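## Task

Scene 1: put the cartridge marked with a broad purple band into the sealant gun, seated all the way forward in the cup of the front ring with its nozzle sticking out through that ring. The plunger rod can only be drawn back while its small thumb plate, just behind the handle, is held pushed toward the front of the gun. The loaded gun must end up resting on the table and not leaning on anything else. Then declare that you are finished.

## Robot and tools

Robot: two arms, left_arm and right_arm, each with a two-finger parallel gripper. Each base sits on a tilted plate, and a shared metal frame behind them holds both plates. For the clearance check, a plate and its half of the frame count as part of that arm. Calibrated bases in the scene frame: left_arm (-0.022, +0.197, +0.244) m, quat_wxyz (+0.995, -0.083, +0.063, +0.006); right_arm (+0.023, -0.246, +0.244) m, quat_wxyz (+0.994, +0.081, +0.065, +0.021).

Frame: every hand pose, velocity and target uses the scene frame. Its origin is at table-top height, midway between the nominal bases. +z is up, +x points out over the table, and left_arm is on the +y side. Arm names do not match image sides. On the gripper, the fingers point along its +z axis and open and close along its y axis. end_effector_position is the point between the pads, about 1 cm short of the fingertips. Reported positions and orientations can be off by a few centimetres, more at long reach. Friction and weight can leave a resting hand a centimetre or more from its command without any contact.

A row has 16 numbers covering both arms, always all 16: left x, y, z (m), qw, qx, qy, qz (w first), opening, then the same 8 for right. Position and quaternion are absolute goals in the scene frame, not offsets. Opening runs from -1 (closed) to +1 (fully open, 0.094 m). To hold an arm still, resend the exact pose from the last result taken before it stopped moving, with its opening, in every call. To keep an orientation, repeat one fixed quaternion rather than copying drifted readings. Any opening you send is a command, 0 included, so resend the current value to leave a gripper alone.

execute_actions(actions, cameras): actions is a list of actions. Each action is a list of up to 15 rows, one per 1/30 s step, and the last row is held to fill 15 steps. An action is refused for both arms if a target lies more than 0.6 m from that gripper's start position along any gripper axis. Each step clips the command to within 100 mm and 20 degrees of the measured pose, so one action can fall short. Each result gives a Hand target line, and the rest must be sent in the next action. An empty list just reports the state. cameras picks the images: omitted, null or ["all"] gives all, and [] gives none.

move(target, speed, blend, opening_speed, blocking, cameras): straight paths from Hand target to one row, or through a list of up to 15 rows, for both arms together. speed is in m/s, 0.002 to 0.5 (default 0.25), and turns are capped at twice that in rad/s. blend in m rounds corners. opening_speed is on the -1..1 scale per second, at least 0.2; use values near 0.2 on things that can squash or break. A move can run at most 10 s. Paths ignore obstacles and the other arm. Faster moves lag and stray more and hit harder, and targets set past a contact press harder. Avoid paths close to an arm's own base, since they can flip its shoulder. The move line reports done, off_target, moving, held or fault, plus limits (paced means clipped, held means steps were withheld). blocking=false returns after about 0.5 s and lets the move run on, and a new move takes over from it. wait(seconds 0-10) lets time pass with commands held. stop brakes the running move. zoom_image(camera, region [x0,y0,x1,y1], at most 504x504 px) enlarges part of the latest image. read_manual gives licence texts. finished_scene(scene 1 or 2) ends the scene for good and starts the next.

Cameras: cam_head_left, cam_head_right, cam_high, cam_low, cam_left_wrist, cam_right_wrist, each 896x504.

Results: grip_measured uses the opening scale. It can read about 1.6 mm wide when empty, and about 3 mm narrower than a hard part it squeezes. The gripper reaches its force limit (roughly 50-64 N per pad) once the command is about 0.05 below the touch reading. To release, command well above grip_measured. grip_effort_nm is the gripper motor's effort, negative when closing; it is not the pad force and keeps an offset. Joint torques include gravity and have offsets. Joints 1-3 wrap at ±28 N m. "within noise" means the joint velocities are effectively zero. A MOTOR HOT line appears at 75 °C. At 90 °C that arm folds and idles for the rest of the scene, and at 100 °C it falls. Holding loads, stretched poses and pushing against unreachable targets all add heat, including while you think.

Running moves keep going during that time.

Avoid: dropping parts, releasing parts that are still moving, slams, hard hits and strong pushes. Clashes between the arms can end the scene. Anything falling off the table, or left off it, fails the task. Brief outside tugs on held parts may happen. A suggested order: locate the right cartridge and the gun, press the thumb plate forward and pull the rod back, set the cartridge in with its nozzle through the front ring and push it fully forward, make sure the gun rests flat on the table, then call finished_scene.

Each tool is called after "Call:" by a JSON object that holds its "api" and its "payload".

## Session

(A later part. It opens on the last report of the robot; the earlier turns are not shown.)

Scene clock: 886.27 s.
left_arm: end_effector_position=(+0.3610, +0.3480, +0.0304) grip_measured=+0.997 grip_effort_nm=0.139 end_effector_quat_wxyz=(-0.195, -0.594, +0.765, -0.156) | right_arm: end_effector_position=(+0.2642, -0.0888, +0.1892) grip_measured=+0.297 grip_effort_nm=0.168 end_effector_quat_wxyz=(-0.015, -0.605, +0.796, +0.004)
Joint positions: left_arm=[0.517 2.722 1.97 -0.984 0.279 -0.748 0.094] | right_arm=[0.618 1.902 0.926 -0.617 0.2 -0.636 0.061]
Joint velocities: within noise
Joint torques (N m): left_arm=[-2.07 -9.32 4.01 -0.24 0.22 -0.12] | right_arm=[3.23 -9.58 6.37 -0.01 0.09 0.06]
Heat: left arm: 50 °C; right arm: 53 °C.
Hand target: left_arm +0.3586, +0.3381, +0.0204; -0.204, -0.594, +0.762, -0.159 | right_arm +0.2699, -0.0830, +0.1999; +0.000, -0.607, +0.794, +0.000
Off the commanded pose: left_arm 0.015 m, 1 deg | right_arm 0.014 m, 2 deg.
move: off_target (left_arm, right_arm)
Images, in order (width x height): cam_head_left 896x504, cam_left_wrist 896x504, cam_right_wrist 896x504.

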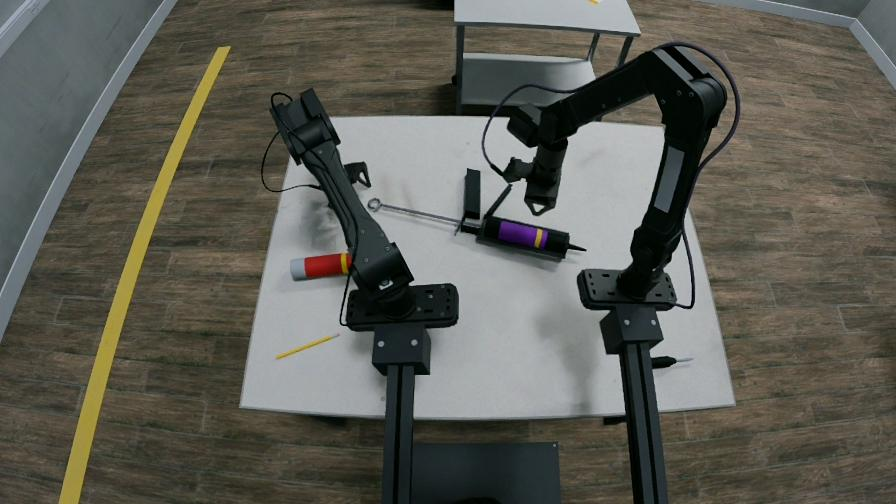

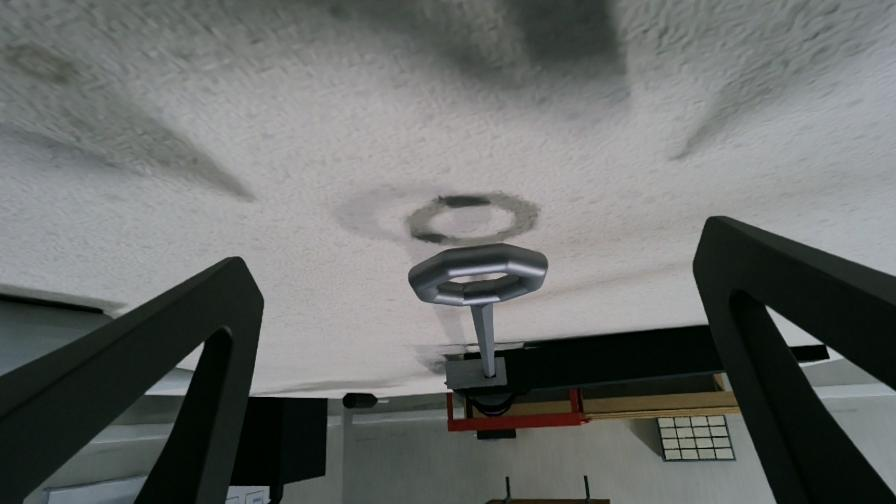

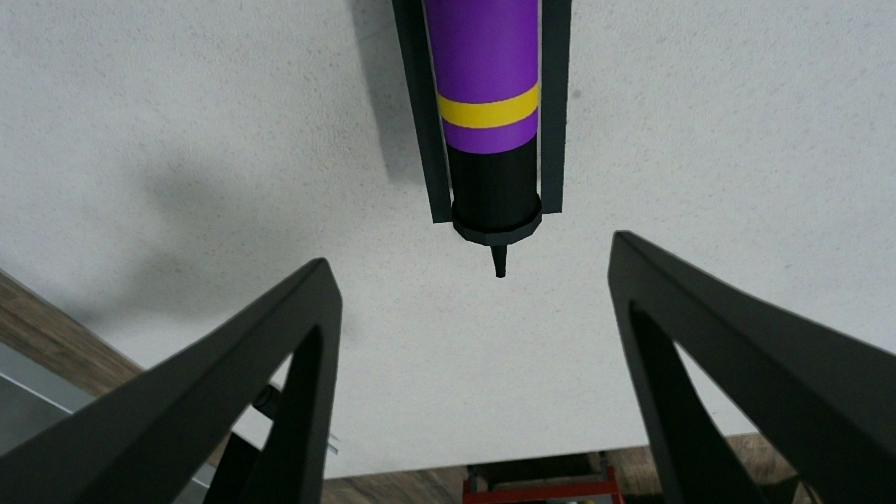

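Call:
{"api": "move", "payload": {"target": [0.357,0.322,0.014,0.2043,0.5936,-0.762,0.159,1,0.2700,-0.083,0.20,0,-0.6074,0.7944,0,0.3], "speed": 0.04, "cameras": ["cam_left_wrist"]}}

Scene clock: 890.97 s.
left_arm: end_effector_position=(+0.3579, +0.3302, +0.0205) grip_measured=+0.997 grip_effort_nm=0.134 end_effector_quat_wxyz=(-0.199, -0.593, +0.765, -0.156) | right_arm: end_effector_position=(+0.2641, -0.0889, +0.1892) grip_measured=+0.297 grip_effort_nm=0.173 end_effector_quat_wxyz=(-0.015, -0.605, +0.796, +0.004)
Joint positions: left_arm=[0.489 2.722 1.908 -0.923 0.284 -0.775 0.094] | right_arm=[0.618 1.902 0.926 -0.617 0.2 -0.635 0.061]
Joint velocities: within noise
Joint torques (N m): left_arm=[-2.29 -9.91 3.59 -0.22 0.25 -0.12] | right_arm=[3.25 -9.55 6.34 0.01 0.09 0.07]
Heat: left arm: 51 °C; right arm: 53 °C.
Hand target: left_arm +0.3568, +0.3220, +0.0142; -0.205, -0.594, +0.762, -0.159 | right_arm +0.2699, -0.0830, +0.1999; +0.000, -0.607, +0.794, +0.000
Off the commanded pose: left_arm 0.011 m, 1 deg | right_arm 0.014 m, 2 deg.
move: off_target (left_arm, right_arm)
Images, in order (width x height): cam_left_wrist 896x504.

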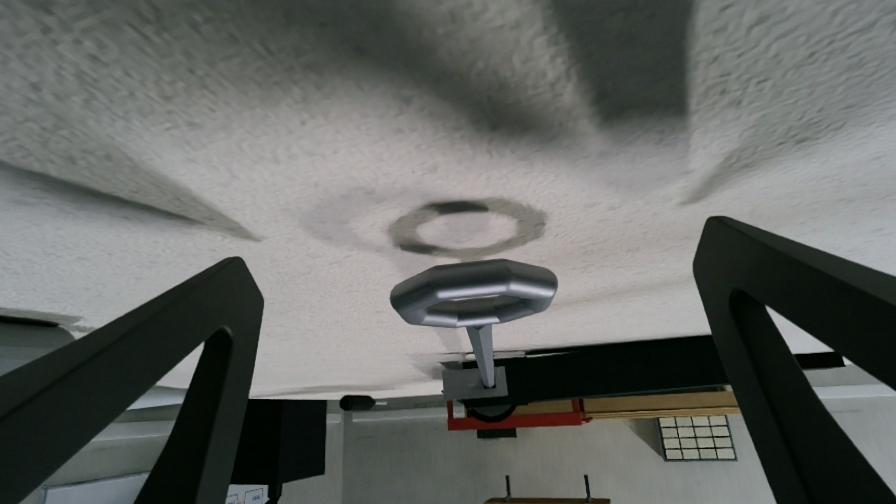

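Call:
{"api": "move", "payload": {"target": [0.360,0.321,0.014,0.2043,0.5936,-0.762,0.159,-0.4,0.2700,-0.083,0.20,0,-0.6074,0.7944,0,0.3], "speed": 0.04, "opening_speed": 0.7, "cameras": ["cam_left_wrist","cam_right_wrist"]}}

Scene clock: 895.97 s.
left_arm: end_effector_position=(+0.3583, +0.3303, +0.0204) grip_measured=-0.284 grip_effort_nm=-1.018 end_effector_quat_wxyz=(-0.199, -0.595, +0.763, -0.156) | right_arm: end_effector_position=(+0.2641, -0.0889, +0.1892) grip_measured=+0.297 grip_effort_nm=0.168 end_effector_quat_wxyz=(-0.015, -0.605, +0.796, +0.004)
Joint positions: left_arm=[0.489 2.722 1.908 -0.921 0.285 -0.781 0.034] | right_arm=[0.618 1.902 0.926 -0.617 0.2 -0.635 0.061]
Joint velocities: within noise
Joint torques (N m): left_arm=[-2.61 -9.43 4.94 -0.3 0.25 -0.12] | right_arm=[3.14 -9.57 6.35 0.03 0.1 0.06]
Heat: left arm: 51 °C; right arm: 53 °C.
Hand target: left_arm +0.3598, +0.3210, +0.0142; -0.204, -0.594, +0.762, -0.159 | right_arm +0.2699, -0.0830, +0.1999; +0.000, -0.607, +0.794, +0.000
Off the commanded pose: left_arm 0.011 m, 1 deg | right_arm 0.014 m, 2 deg.
move: off_target (left_arm, right_arm)
Images, in order (width x height): cam_left_wrist 896x504, cam_right_wrist 896x504.

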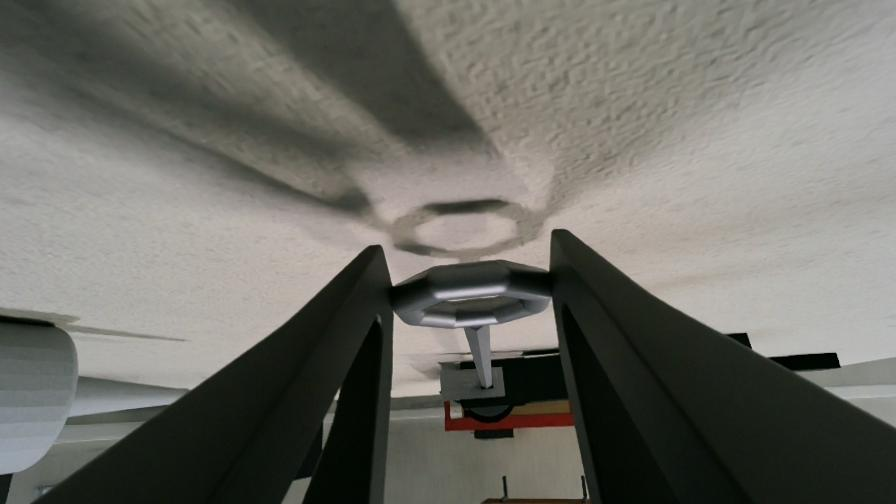

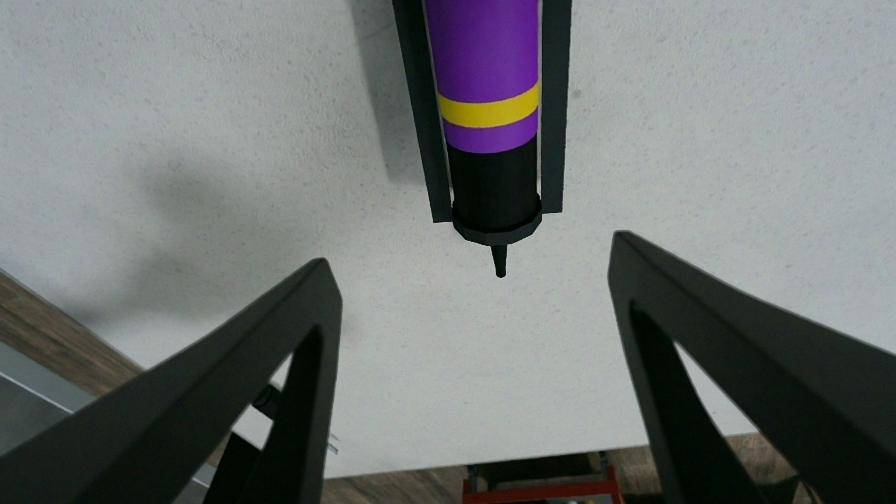

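Call:
{"api": "move", "payload": {"target": [0.357,0.309,0.015,0.2043,0.5936,-0.762,0.159,-0.4,0.2700,-0.083,0.20,0,-0.6074,0.7944,0,0.3], "speed": 0.03, "cameras": ["cam_left_wrist","cam_right_wrist","cam_head_left"]}}

Call:
{"api": "zoom_image", "payload": {"camera": "cam_head_left", "region": [440, 190, 590, 270]}}

Call:
{"api": "zoom_image", "payload": {"camera": "cam_right_wrist", "region": [400, 0, 600, 300]}}

Scene clock: 901.53 s.
left_arm: end_effector_position=(+0.3566, +0.3232, +0.0134) grip_measured=-0.285 grip_effort_nm=-1.033 end_effector_quat_wxyz=(-0.195, -0.596, +0.763, -0.157) | right_arm: end_effector_position=(+0.2640, -0.0889, +0.1892) grip_measured=+0.297 grip_effort_nm=0.173 end_effector_quat_wxyz=(-0.015, -0.605, +0.796, +0.004)
Joint positions: left_arm=[0.479 2.722 1.87 -0.873 0.288 -0.792 0.034] | right_arm=[0.618 1.902 0.926 -0.617 0.2 -0.635 0.061]
Joint velocities: within noise
Joint torques (N m): left_arm=[-3.62 -11.23 2.37 -0.32 0.22 -0.17] | right_arm=[3.23 -9.51 6.38 0.04 0.08 0.06]
Heat: left arm: 52 °C; right arm: 53 °C.
Hand target: left_arm +0.3567, +0.3092, +0.0150; -0.205, -0.594, +0.762, -0.159 | right_arm +0.2699, -0.0830, +0.1999; +0.000, -0.607, +0.794, +0.000
Off the commanded pose: left_arm 0.014 m, 1 deg | right_arm 0.014 m, 2 deg.
move: off_target (left_arm, right_arm)
Images, in order (width x height): cam_head_left 896x504, cam_left_wrist 896x504, cam_right_wrist 896x504.

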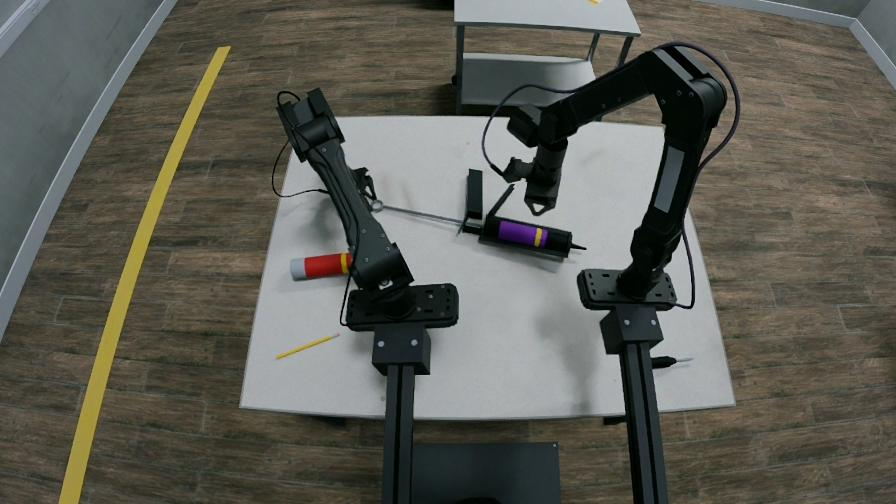

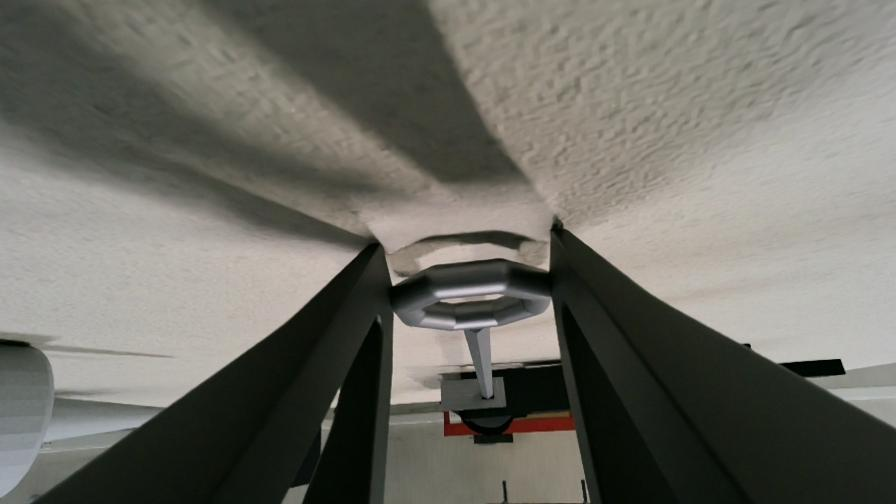

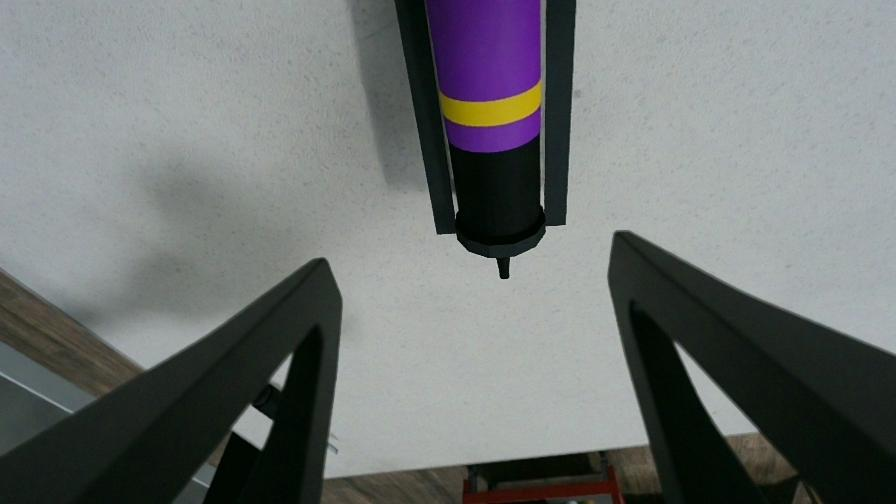

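Scaled by 3.360 from the camera's 896x504 image, which has a finer 1280x720 frame.

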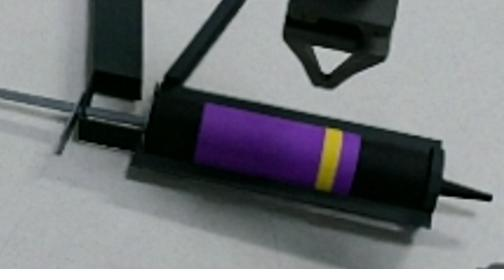

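Scaled by 1.680 from the camera's 896x504 image, which has a finer 1280x720 frame.

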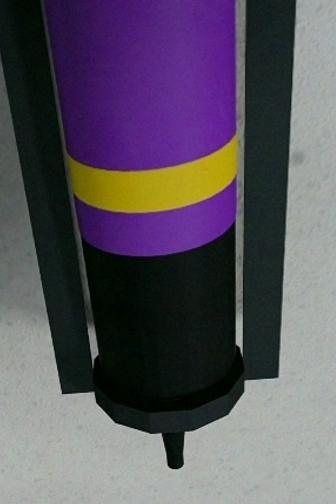

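Call:
{"api": "move", "payload": {"target": [0.357,0.315,0.015,0.2043,0.5936,-0.762,0.159,-0.4,0.2700,-0.083,0.047,0,-0.6074,0.7944,0,0.3], "speed": 0.08, "cameras": ["cam_left_wrist","cam_right_wrist","cam_head_left"]}}

Call:
{"api": "zoom_image", "payload": {"camera": "cam_head_left", "region": [440, 190, 590, 270]}}

Scene clock: 912.27 s.
left_arm: end_effector_position=(+0.3566, +0.3232, +0.0134) grip_measured=-0.285 grip_effort_nm=-1.023 end_effector_quat_wxyz=(-0.195, -0.596, +0.763, -0.157) | right_arm: end_effector_position=(+0.2656, -0.0839, +0.0510) grip_measured=+0.297 grip_effort_nm=0.164 end_effector_quat_wxyz=(-0.005, -0.608, +0.794, +0.002)
Joint positions: left_arm=[0.479 2.722 1.87 -0.873 0.288 -0.792 0.034] | right_arm=[0.533 2.376 0.899 -0.077 0.204 -0.733 0.061]
Joint velocities: within noise
Joint torques (N m): left_arm=[-2.62 -10.77 4.31 -0.44 0.22 -0.06] | right_arm=[1.44 -7.43 3.29 0.42 0.04 -0.09]
Heat: left arm: 55 °C; right arm: 52 °C.
Hand target: left_arm +0.3569, +0.3150, +0.0150; -0.204, -0.594, +0.762, -0.159 | right_arm +0.2699, -0.0830, +0.0471; +0.000, -0.607, +0.794, +0.000
Off the commanded pose: left_arm 0.008 m, 1 deg | right_arm 0.006 m, 1 deg.
move: done
Images, in order (width x height): cam_head_left 896x504, cam_left_wrist 896x504, cam_right_wrist 896x504.

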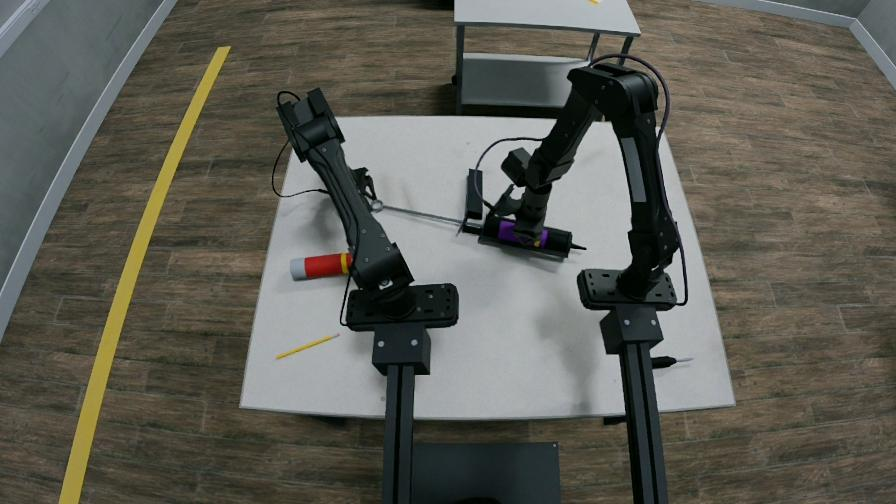

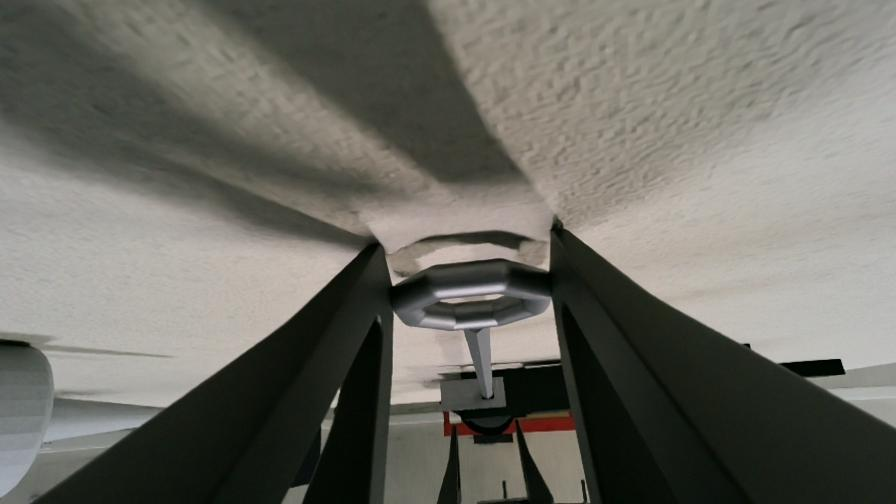

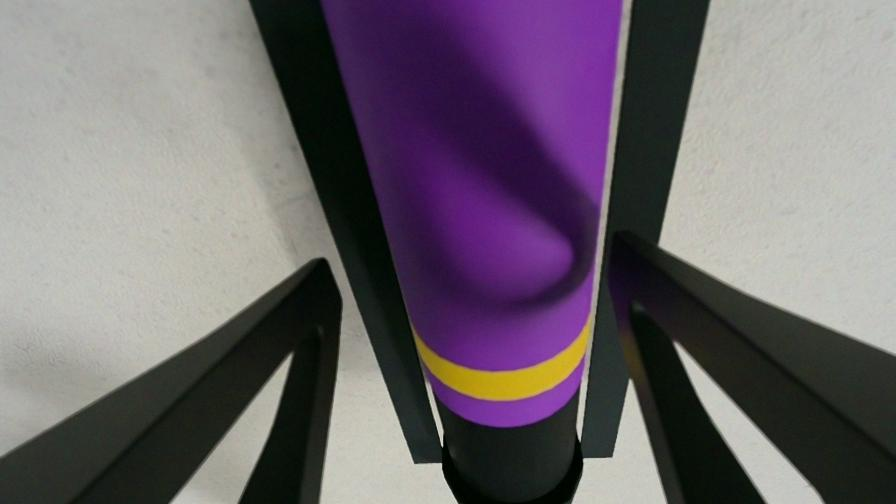

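Scaled by 3.360 from the camera's 896x504 image, which has a finer 1280x720 frame.

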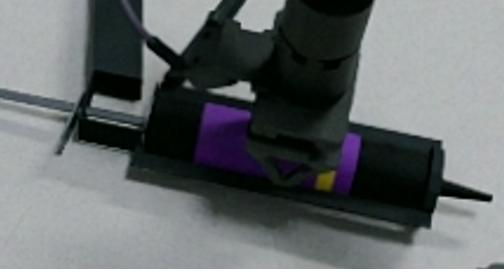

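Call:
{"api": "move", "payload": {"target": [0.357,0.315,0.015,0.2043,0.5936,-0.762,0.159,-0.4,0.277,-0.086,0.038,0,-0.6074,0.7944,0,0.3], "speed": 0.04, "cameras": ["cam_right_wrist"]}}

Scene clock: 916.13 s.
left_arm: end_effector_position=(+0.3566, +0.3232, +0.0134) grip_measured=-0.285 grip_effort_nm=-1.033 end_effector_quat_wxyz=(-0.195, -0.596, +0.763, -0.157) | right_arm: end_effector_position=(+0.2725, -0.0868, +0.0420) grip_measured=+0.297 grip_effort_nm=0.168 end_effector_quat_wxyz=(-0.005, -0.608, +0.794, +0.001)
Joint positions: left_arm=[0.479 2.722 1.87 -0.873 0.288 -0.792 0.034] | right_arm=[0.507 2.411 0.925 -0.063 0.204 -0.76 0.061]
Joint velocities: within noise
Joint torques (N m): left_arm=[-2.59 -10.65 4.36 -0.45 0.24 -0.07] | right_arm=[1.52 -7.61 3.21 0.42 0.03 -0.06]
Heat: left arm: 55 °C; right arm: 52 °C.
Hand target: left_arm +0.3569, +0.3150, +0.0150; -0.204, -0.594, +0.762, -0.159 | right_arm +0.2770, -0.0861, +0.0382; +0.000, -0.607, +0.794, +0.000
Off the commanded pose: left_arm 0.008 m, 1 deg | right_arm 0.006 m, 1 deg.
move: done
Images, in order (width x height): cam_right_wrist 896x504.

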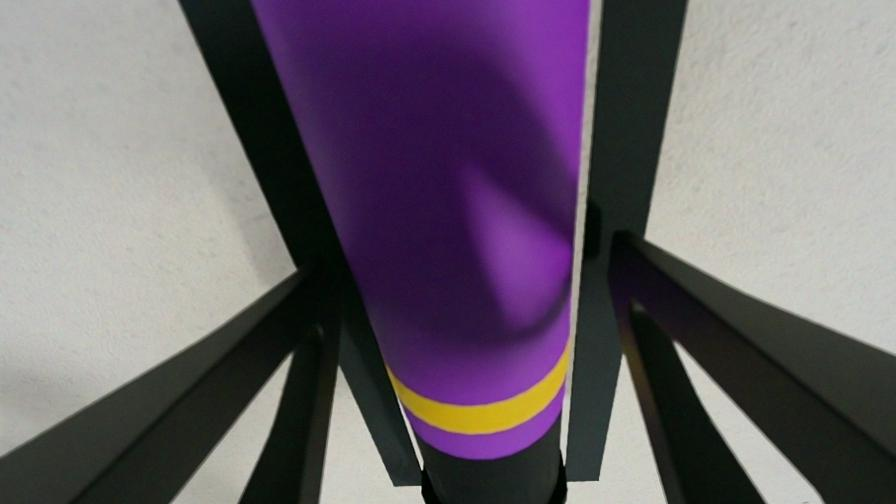

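Call:
{"api": "move", "payload": {"target": [0.357,0.315,0.015,0.2043,0.5936,-0.762,0.159,-0.4,0.276,-0.086,0.038,0,-0.6074,0.7944,0,-0.1], "speed": 0.04, "opening_speed": 0.4, "cameras": ["cam_right_wrist"]}}

Call:
{"api": "move", "payload": {"target": [0.357,0.315,0.015,0.2043,0.5936,-0.762,0.159,-0.4,0.273,-0.098,0.038,0,-0.6074,0.7944,0,-0.1], "speed": 0.02, "cameras": ["cam_right_wrist","cam_head_left"]}}

Call:
{"api": "zoom_image", "payload": {"camera": "cam_head_left", "region": [440, 190, 590, 270]}}

Scene clock: 921.37 s.
left_arm: end_effector_position=(+0.3566, +0.3232, +0.0134) grip_measured=-0.285 grip_effort_nm=-1.023 end_effector_quat_wxyz=(-0.195, -0.596, +0.763, -0.157) | right_arm: end_effector_position=(+0.2728, -0.0864, +0.0420) grip_measured=-0.058 grip_effort_nm=-0.955 end_effector_quat_wxyz=(-0.004, -0.609, +0.793, +0.002)
Joint positions: left_arm=[0.479 2.722 1.87 -0.873 0.288 -0.792 0.034] | right_arm=[0.507 2.411 0.925 -0.061 0.203 -0.761 0.044]
Joint velocities: within noise
Joint torques (N m): left_arm=[-2.66 -10.73 4.27 -0.46 0.23 -0.07] | right_arm=[1.74 -7.6 2.95 0.4 0.04 -0.02]
Heat: left arm: 55 °C; right arm: 52 °C.
Hand target: left_arm +0.3569, +0.3150, +0.0150; -0.204, -0.594, +0.762, -0.159 | right_arm +0.2760, -0.0861, +0.0381; +0.000, -0.607, +0.794, +0.000
Off the commanded pose: left_arm 0.008 m, 1 deg | right_arm 0.005 m, 1 deg.
move: done
Images, in order (width x height): cam_right_wrist 896x504.

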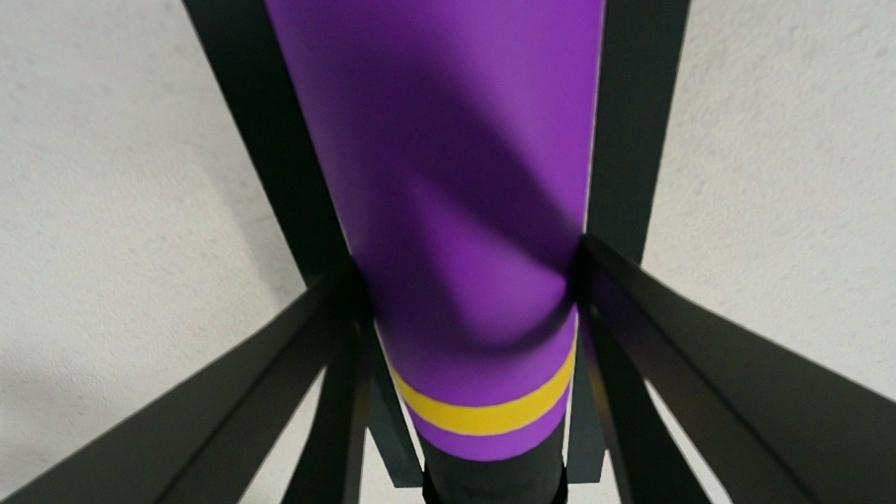

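Scene clock: 922.30 s.
left_arm: end_effector_position=(+0.3564, +0.3230, +0.0135) grip_measured=-0.285 grip_effort_nm=-1.028 end_effector_quat_wxyz=(-0.196, -0.596, +0.763, -0.157) | right_arm: end_effector_position=(+0.2721, -0.0874, +0.0411) grip_measured=-0.061 grip_effort_nm=-1.004 end_effector_quat_wxyz=(+0.004, -0.609, +0.793, +0.011)
Joint positions: left_arm=[0.479 2.722 1.87 -0.874 0.288 -0.792 0.034] | right_arm=[0.493 2.406 0.904 -0.029 0.183 -0.778 0.044]
Joint velocities: within noise
Joint torques (N m): left_arm=[-2.59 -10.66 4.26 -0.45 0.22 -0.08] | right_arm=[0.39 -8.59 1.11 0.41 0.2 -0.12]
Heat: left arm: 55 °C; right arm: 52 °C.
Hand target: left_arm +0.3569, +0.3150, +0.0150; -0.204, -0.594, +0.762, -0.159 | right_arm +0.2728, -0.0978, +0.0381; +0.000, -0.607, +0.794, +0.000
Off the commanded pose: left_arm 0.008 m, 1 deg | right_arm 0.011 m, 1 deg.
move: off_target (right_arm)
Images, in order (width x height): cam_head_left 896x504, cam_right_wrist 896x504.

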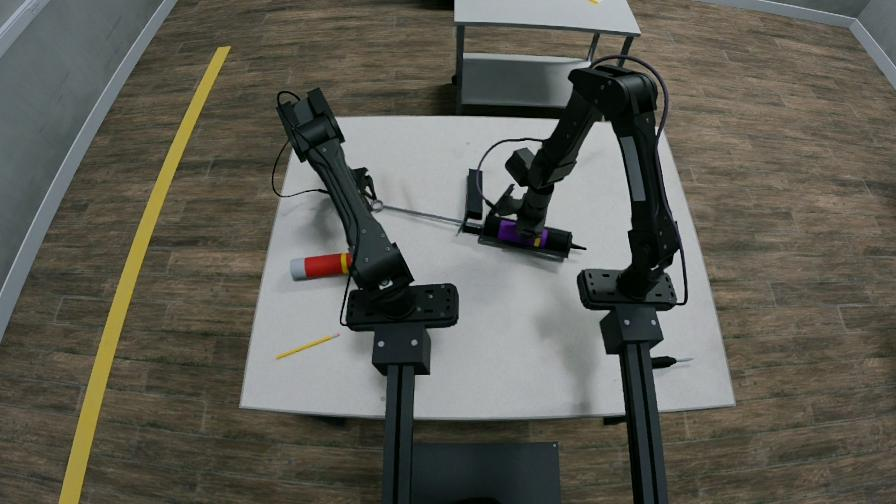

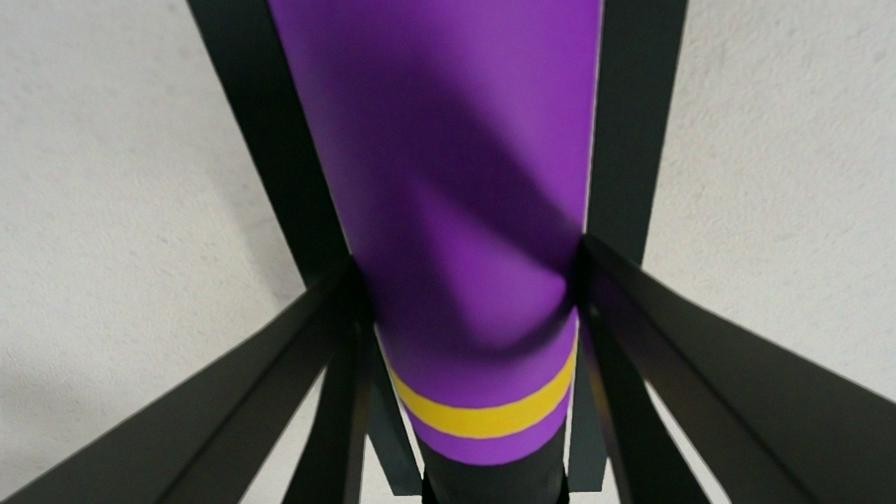

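Scaled by 3.360 from the camera's 896x504 image, which has a finer 1280x720 frame.

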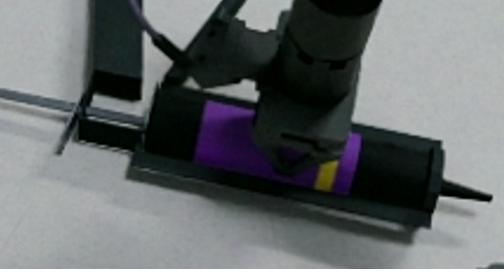

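Call:
{"api": "move", "payload": {"target": [0.358,0.321,0.017,0.2043,0.5936,-0.762,0.159,-0.4,0.270,-0.110,0.040,0,-0.6074,0.7944,0,-0.1], "speed": 0.03, "cameras": ["cam_right_wrist","cam_head_left"]}}

Call:
{"api": "zoom_image", "payload": {"camera": "cam_head_left", "region": [440, 190, 590, 270]}}

Scene clock: 925.83 s.
left_arm: end_effector_position=(+0.3562, +0.3207, +0.0181) grip_measured=-0.285 grip_effort_nm=-1.033 end_effector_quat_wxyz=(-0.205, -0.596, +0.759, -0.162) | right_arm: end_effector_position=(+0.2725, -0.0927, +0.0400) grip_measured=-0.061 grip_effort_nm=-1.009 end_effector_quat_wxyz=(+0.018, -0.609, +0.792, +0.018)
Joint positions: left_arm=[0.479 2.722 1.883 -0.904 0.302 -0.792 0.034] | right_arm=[0.466 2.395 0.864 0.032 0.164 -0.813 0.044]
Joint velocities: within noise
Joint torques (N m): left_arm=[-1.68 -10.33 5.49 -0.41 0.11 0.05] | right_arm=[0.2 -9.5 0.65 0.11 0.36 -0.1]
Heat: left arm: 56 °C; right arm: 52 °C.
Hand target: left_arm +0.3580, +0.3210, +0.0170; -0.204, -0.594, +0.762, -0.159 | right_arm +0.2697, -0.1094, +0.0400; +0.000, -0.608, +0.794, +0.000
Off the commanded pose: left_arm 0.002 m, 1 deg | right_arm 0.018 m, 3 deg.
move: off_target (right_arm)
Images, in order (width x height): cam_head_left 896x504, cam_right_wrist 896x504.

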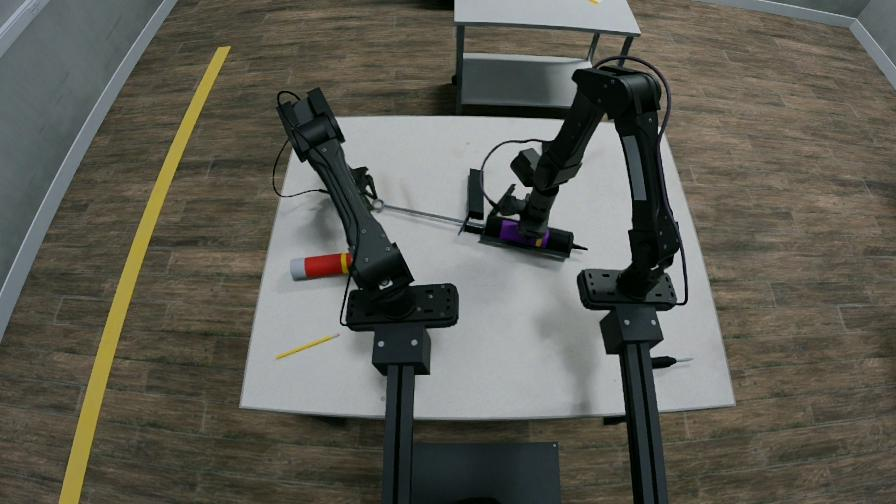

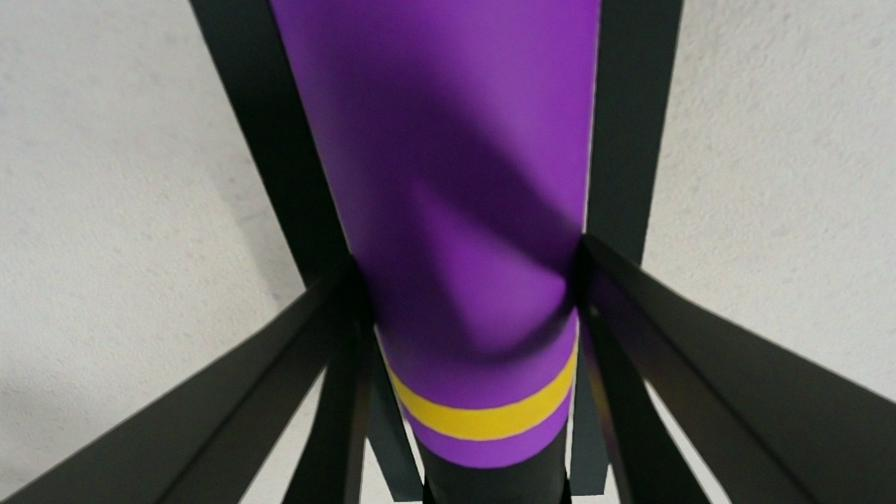

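Scaled by 3.360 from the camera's 896x504 image, which has a finer 1280x720 frame.

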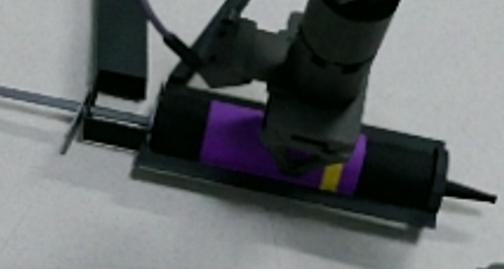

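Call:
{"api": "move", "payload": {"target": [0.361,0.335,0.016,0.2043,0.5936,-0.762,0.159,-0.4,0.271,-0.106,0.042,0,-0.6074,0.7944,0,-0.1], "speed": 0.03, "cameras": ["cam_right_wrist","cam_head_left"]}}

Call:
{"api": "zoom_image", "payload": {"camera": "cam_head_left", "region": [440, 190, 590, 270]}}

Scene clock: 934.27 s.
left_arm: end_effector_position=(+0.3593, +0.3215, +0.0220) grip_measured=-0.285 grip_effort_nm=-1.028 end_effector_quat_wxyz=(-0.215, -0.591, +0.760, -0.164) | right_arm: end_effector_position=(+0.2726, -0.0927, +0.0400) grip_measured=-0.061 grip_effort_nm=-1.004 end_effector_quat_wxyz=(+0.018, -0.609, +0.793, +0.018)
Joint positions: left_arm=[0.479 2.743 1.941 -0.963 0.309 -0.781 0.034] | right_arm=[0.466 2.395 0.863 0.032 0.164 -0.813 0.044]
Joint velocities: within noise
Joint torques (N m): left_arm=[0.38 -9.81 7.34 -0.4 -0.01 0.21] | right_arm=[1.21 -9.65 1.54 -0.05 0.36 0]
Heat: left arm: 55 °C; right arm: 52 °C.
Hand target: left_arm +0.3606, +0.3348, +0.0163; -0.204, -0.594, +0.762, -0.159 | right_arm +0.2709, -0.1057, +0.0419; +0.000, -0.607, +0.794, +0.000
Off the commanded pose: left_arm 0.015 m, 1 deg | right_arm 0.014 m, 3 deg.
move: off_target (left_arm, right_arm)
Images, in order (width x height): cam_head_left 896x504, cam_right_wrist 896x504.

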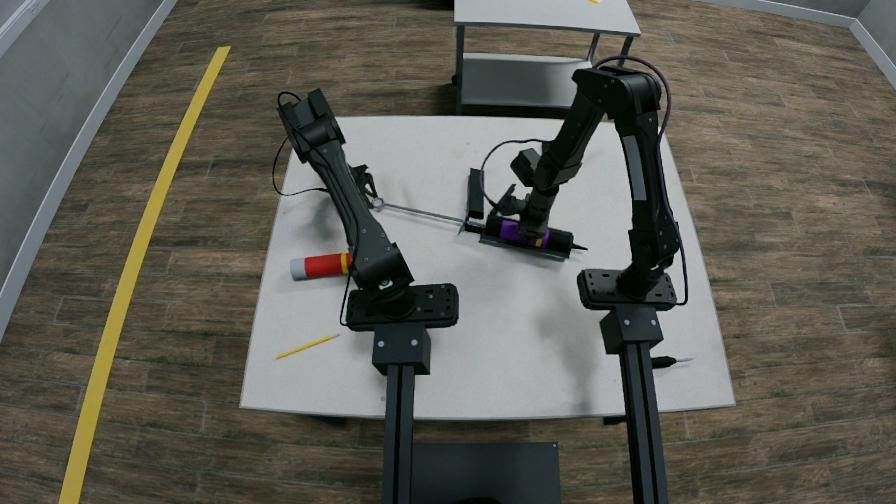

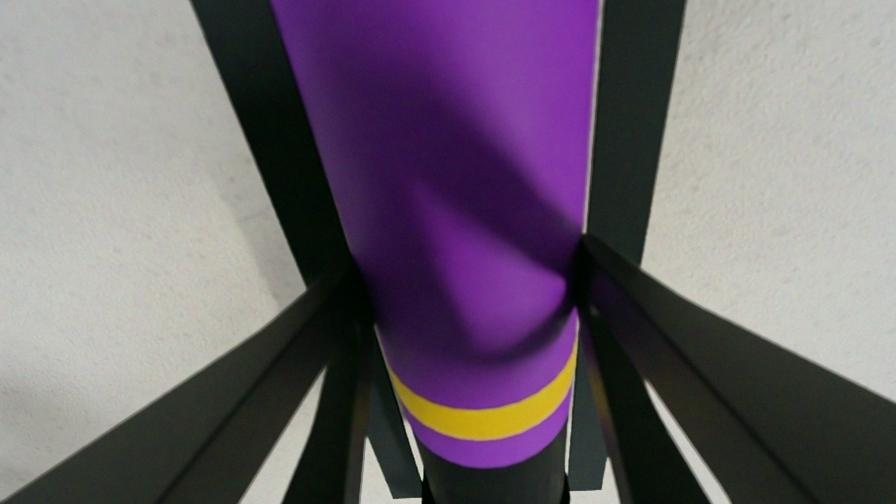

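Scaled by 3.360 from the camera's 896x504 image, which has a finer 1280x720 frame.

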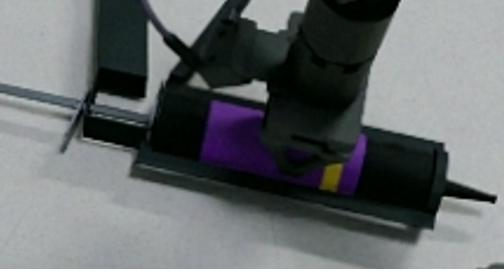

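Call:
{"api": "move", "payload": {"target": [0.3635,0.346,0.014,0.2043,0.5936,-0.762,0.159,-0.4,0.271,-0.106,0.044,0,-0.6074,0.7944,0,-0.1], "speed": 0.03, "cameras": ["cam_right_wrist","cam_head_left"]}}

Call:
{"api": "zoom_image", "payload": {"camera": "cam_head_left", "region": [440, 190, 590, 270]}}

Scene clock: 938.40 s.
left_arm: end_effector_position=(+0.3597, +0.3238, +0.0223) grip_measured=-0.285 grip_effort_nm=-1.028 end_effector_quat_wxyz=(-0.227, -0.590, +0.755, -0.173) | right_arm: end_effector_position=(+0.2726, -0.0927, +0.0400) grip_measured=-0.062 grip_effort_nm=-1.009 end_effector_quat_wxyz=(+0.018, -0.609, +0.793, +0.018)
Joint positions: left_arm=[0.49 2.776 2.005 -1.022 0.327 -0.765 0.034] | right_arm=[0.466 2.395 0.863 0.032 0.164 -0.813 0.044]
Joint velocities: within noise
Joint torques (N m): left_arm=[0.94 -10.04 7.9 -0.29 -0.17 0.15] | right_arm=[1.35 -10.36 1.36 -0.12 0.39 0.01]
Heat: left arm: 54 °C; right arm: 53 °C.
Hand target: left_arm +0.3630, +0.3458, +0.0150; -0.204, -0.594, +0.762, -0.159 | right_arm +0.2709, -0.1057, +0.0437; +0.000, -0.608, +0.794, +0.000
Off the commanded pose: left_arm 0.024 m, 3 deg | right_arm 0.014 m, 3 deg.
move: off_target (left_arm, right_arm)
Images, in order (width x height): cam_head_left 896x504, cam_right_wrist 896x504.

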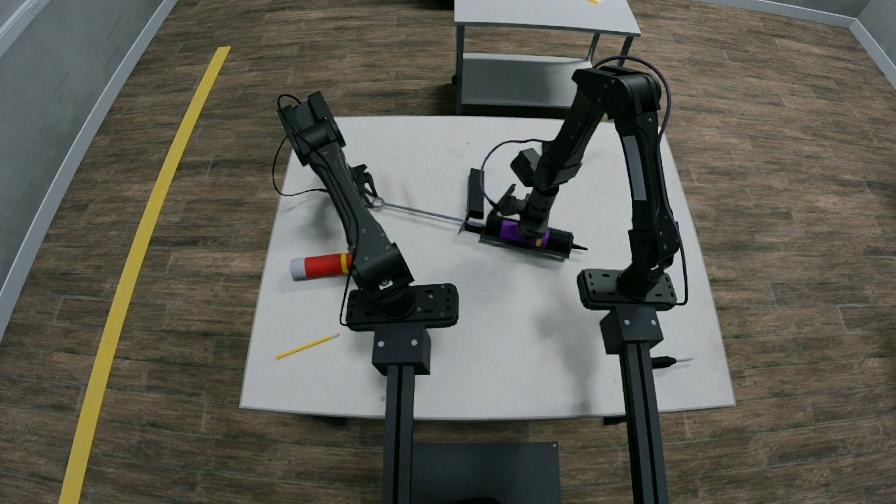

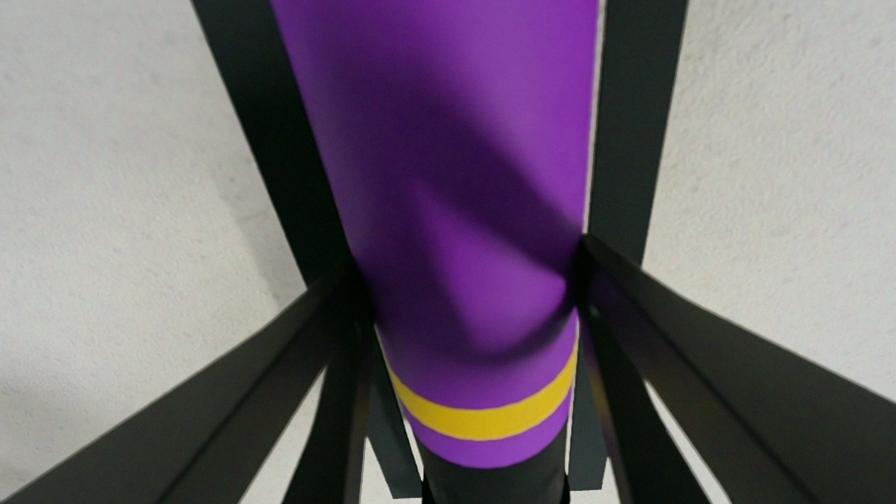

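Scaled by 3.360 from the camera's 896x504 image, which has a finer 1280x720 frame.

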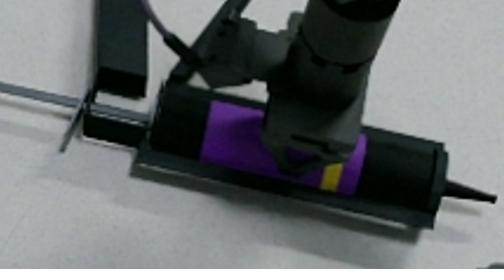

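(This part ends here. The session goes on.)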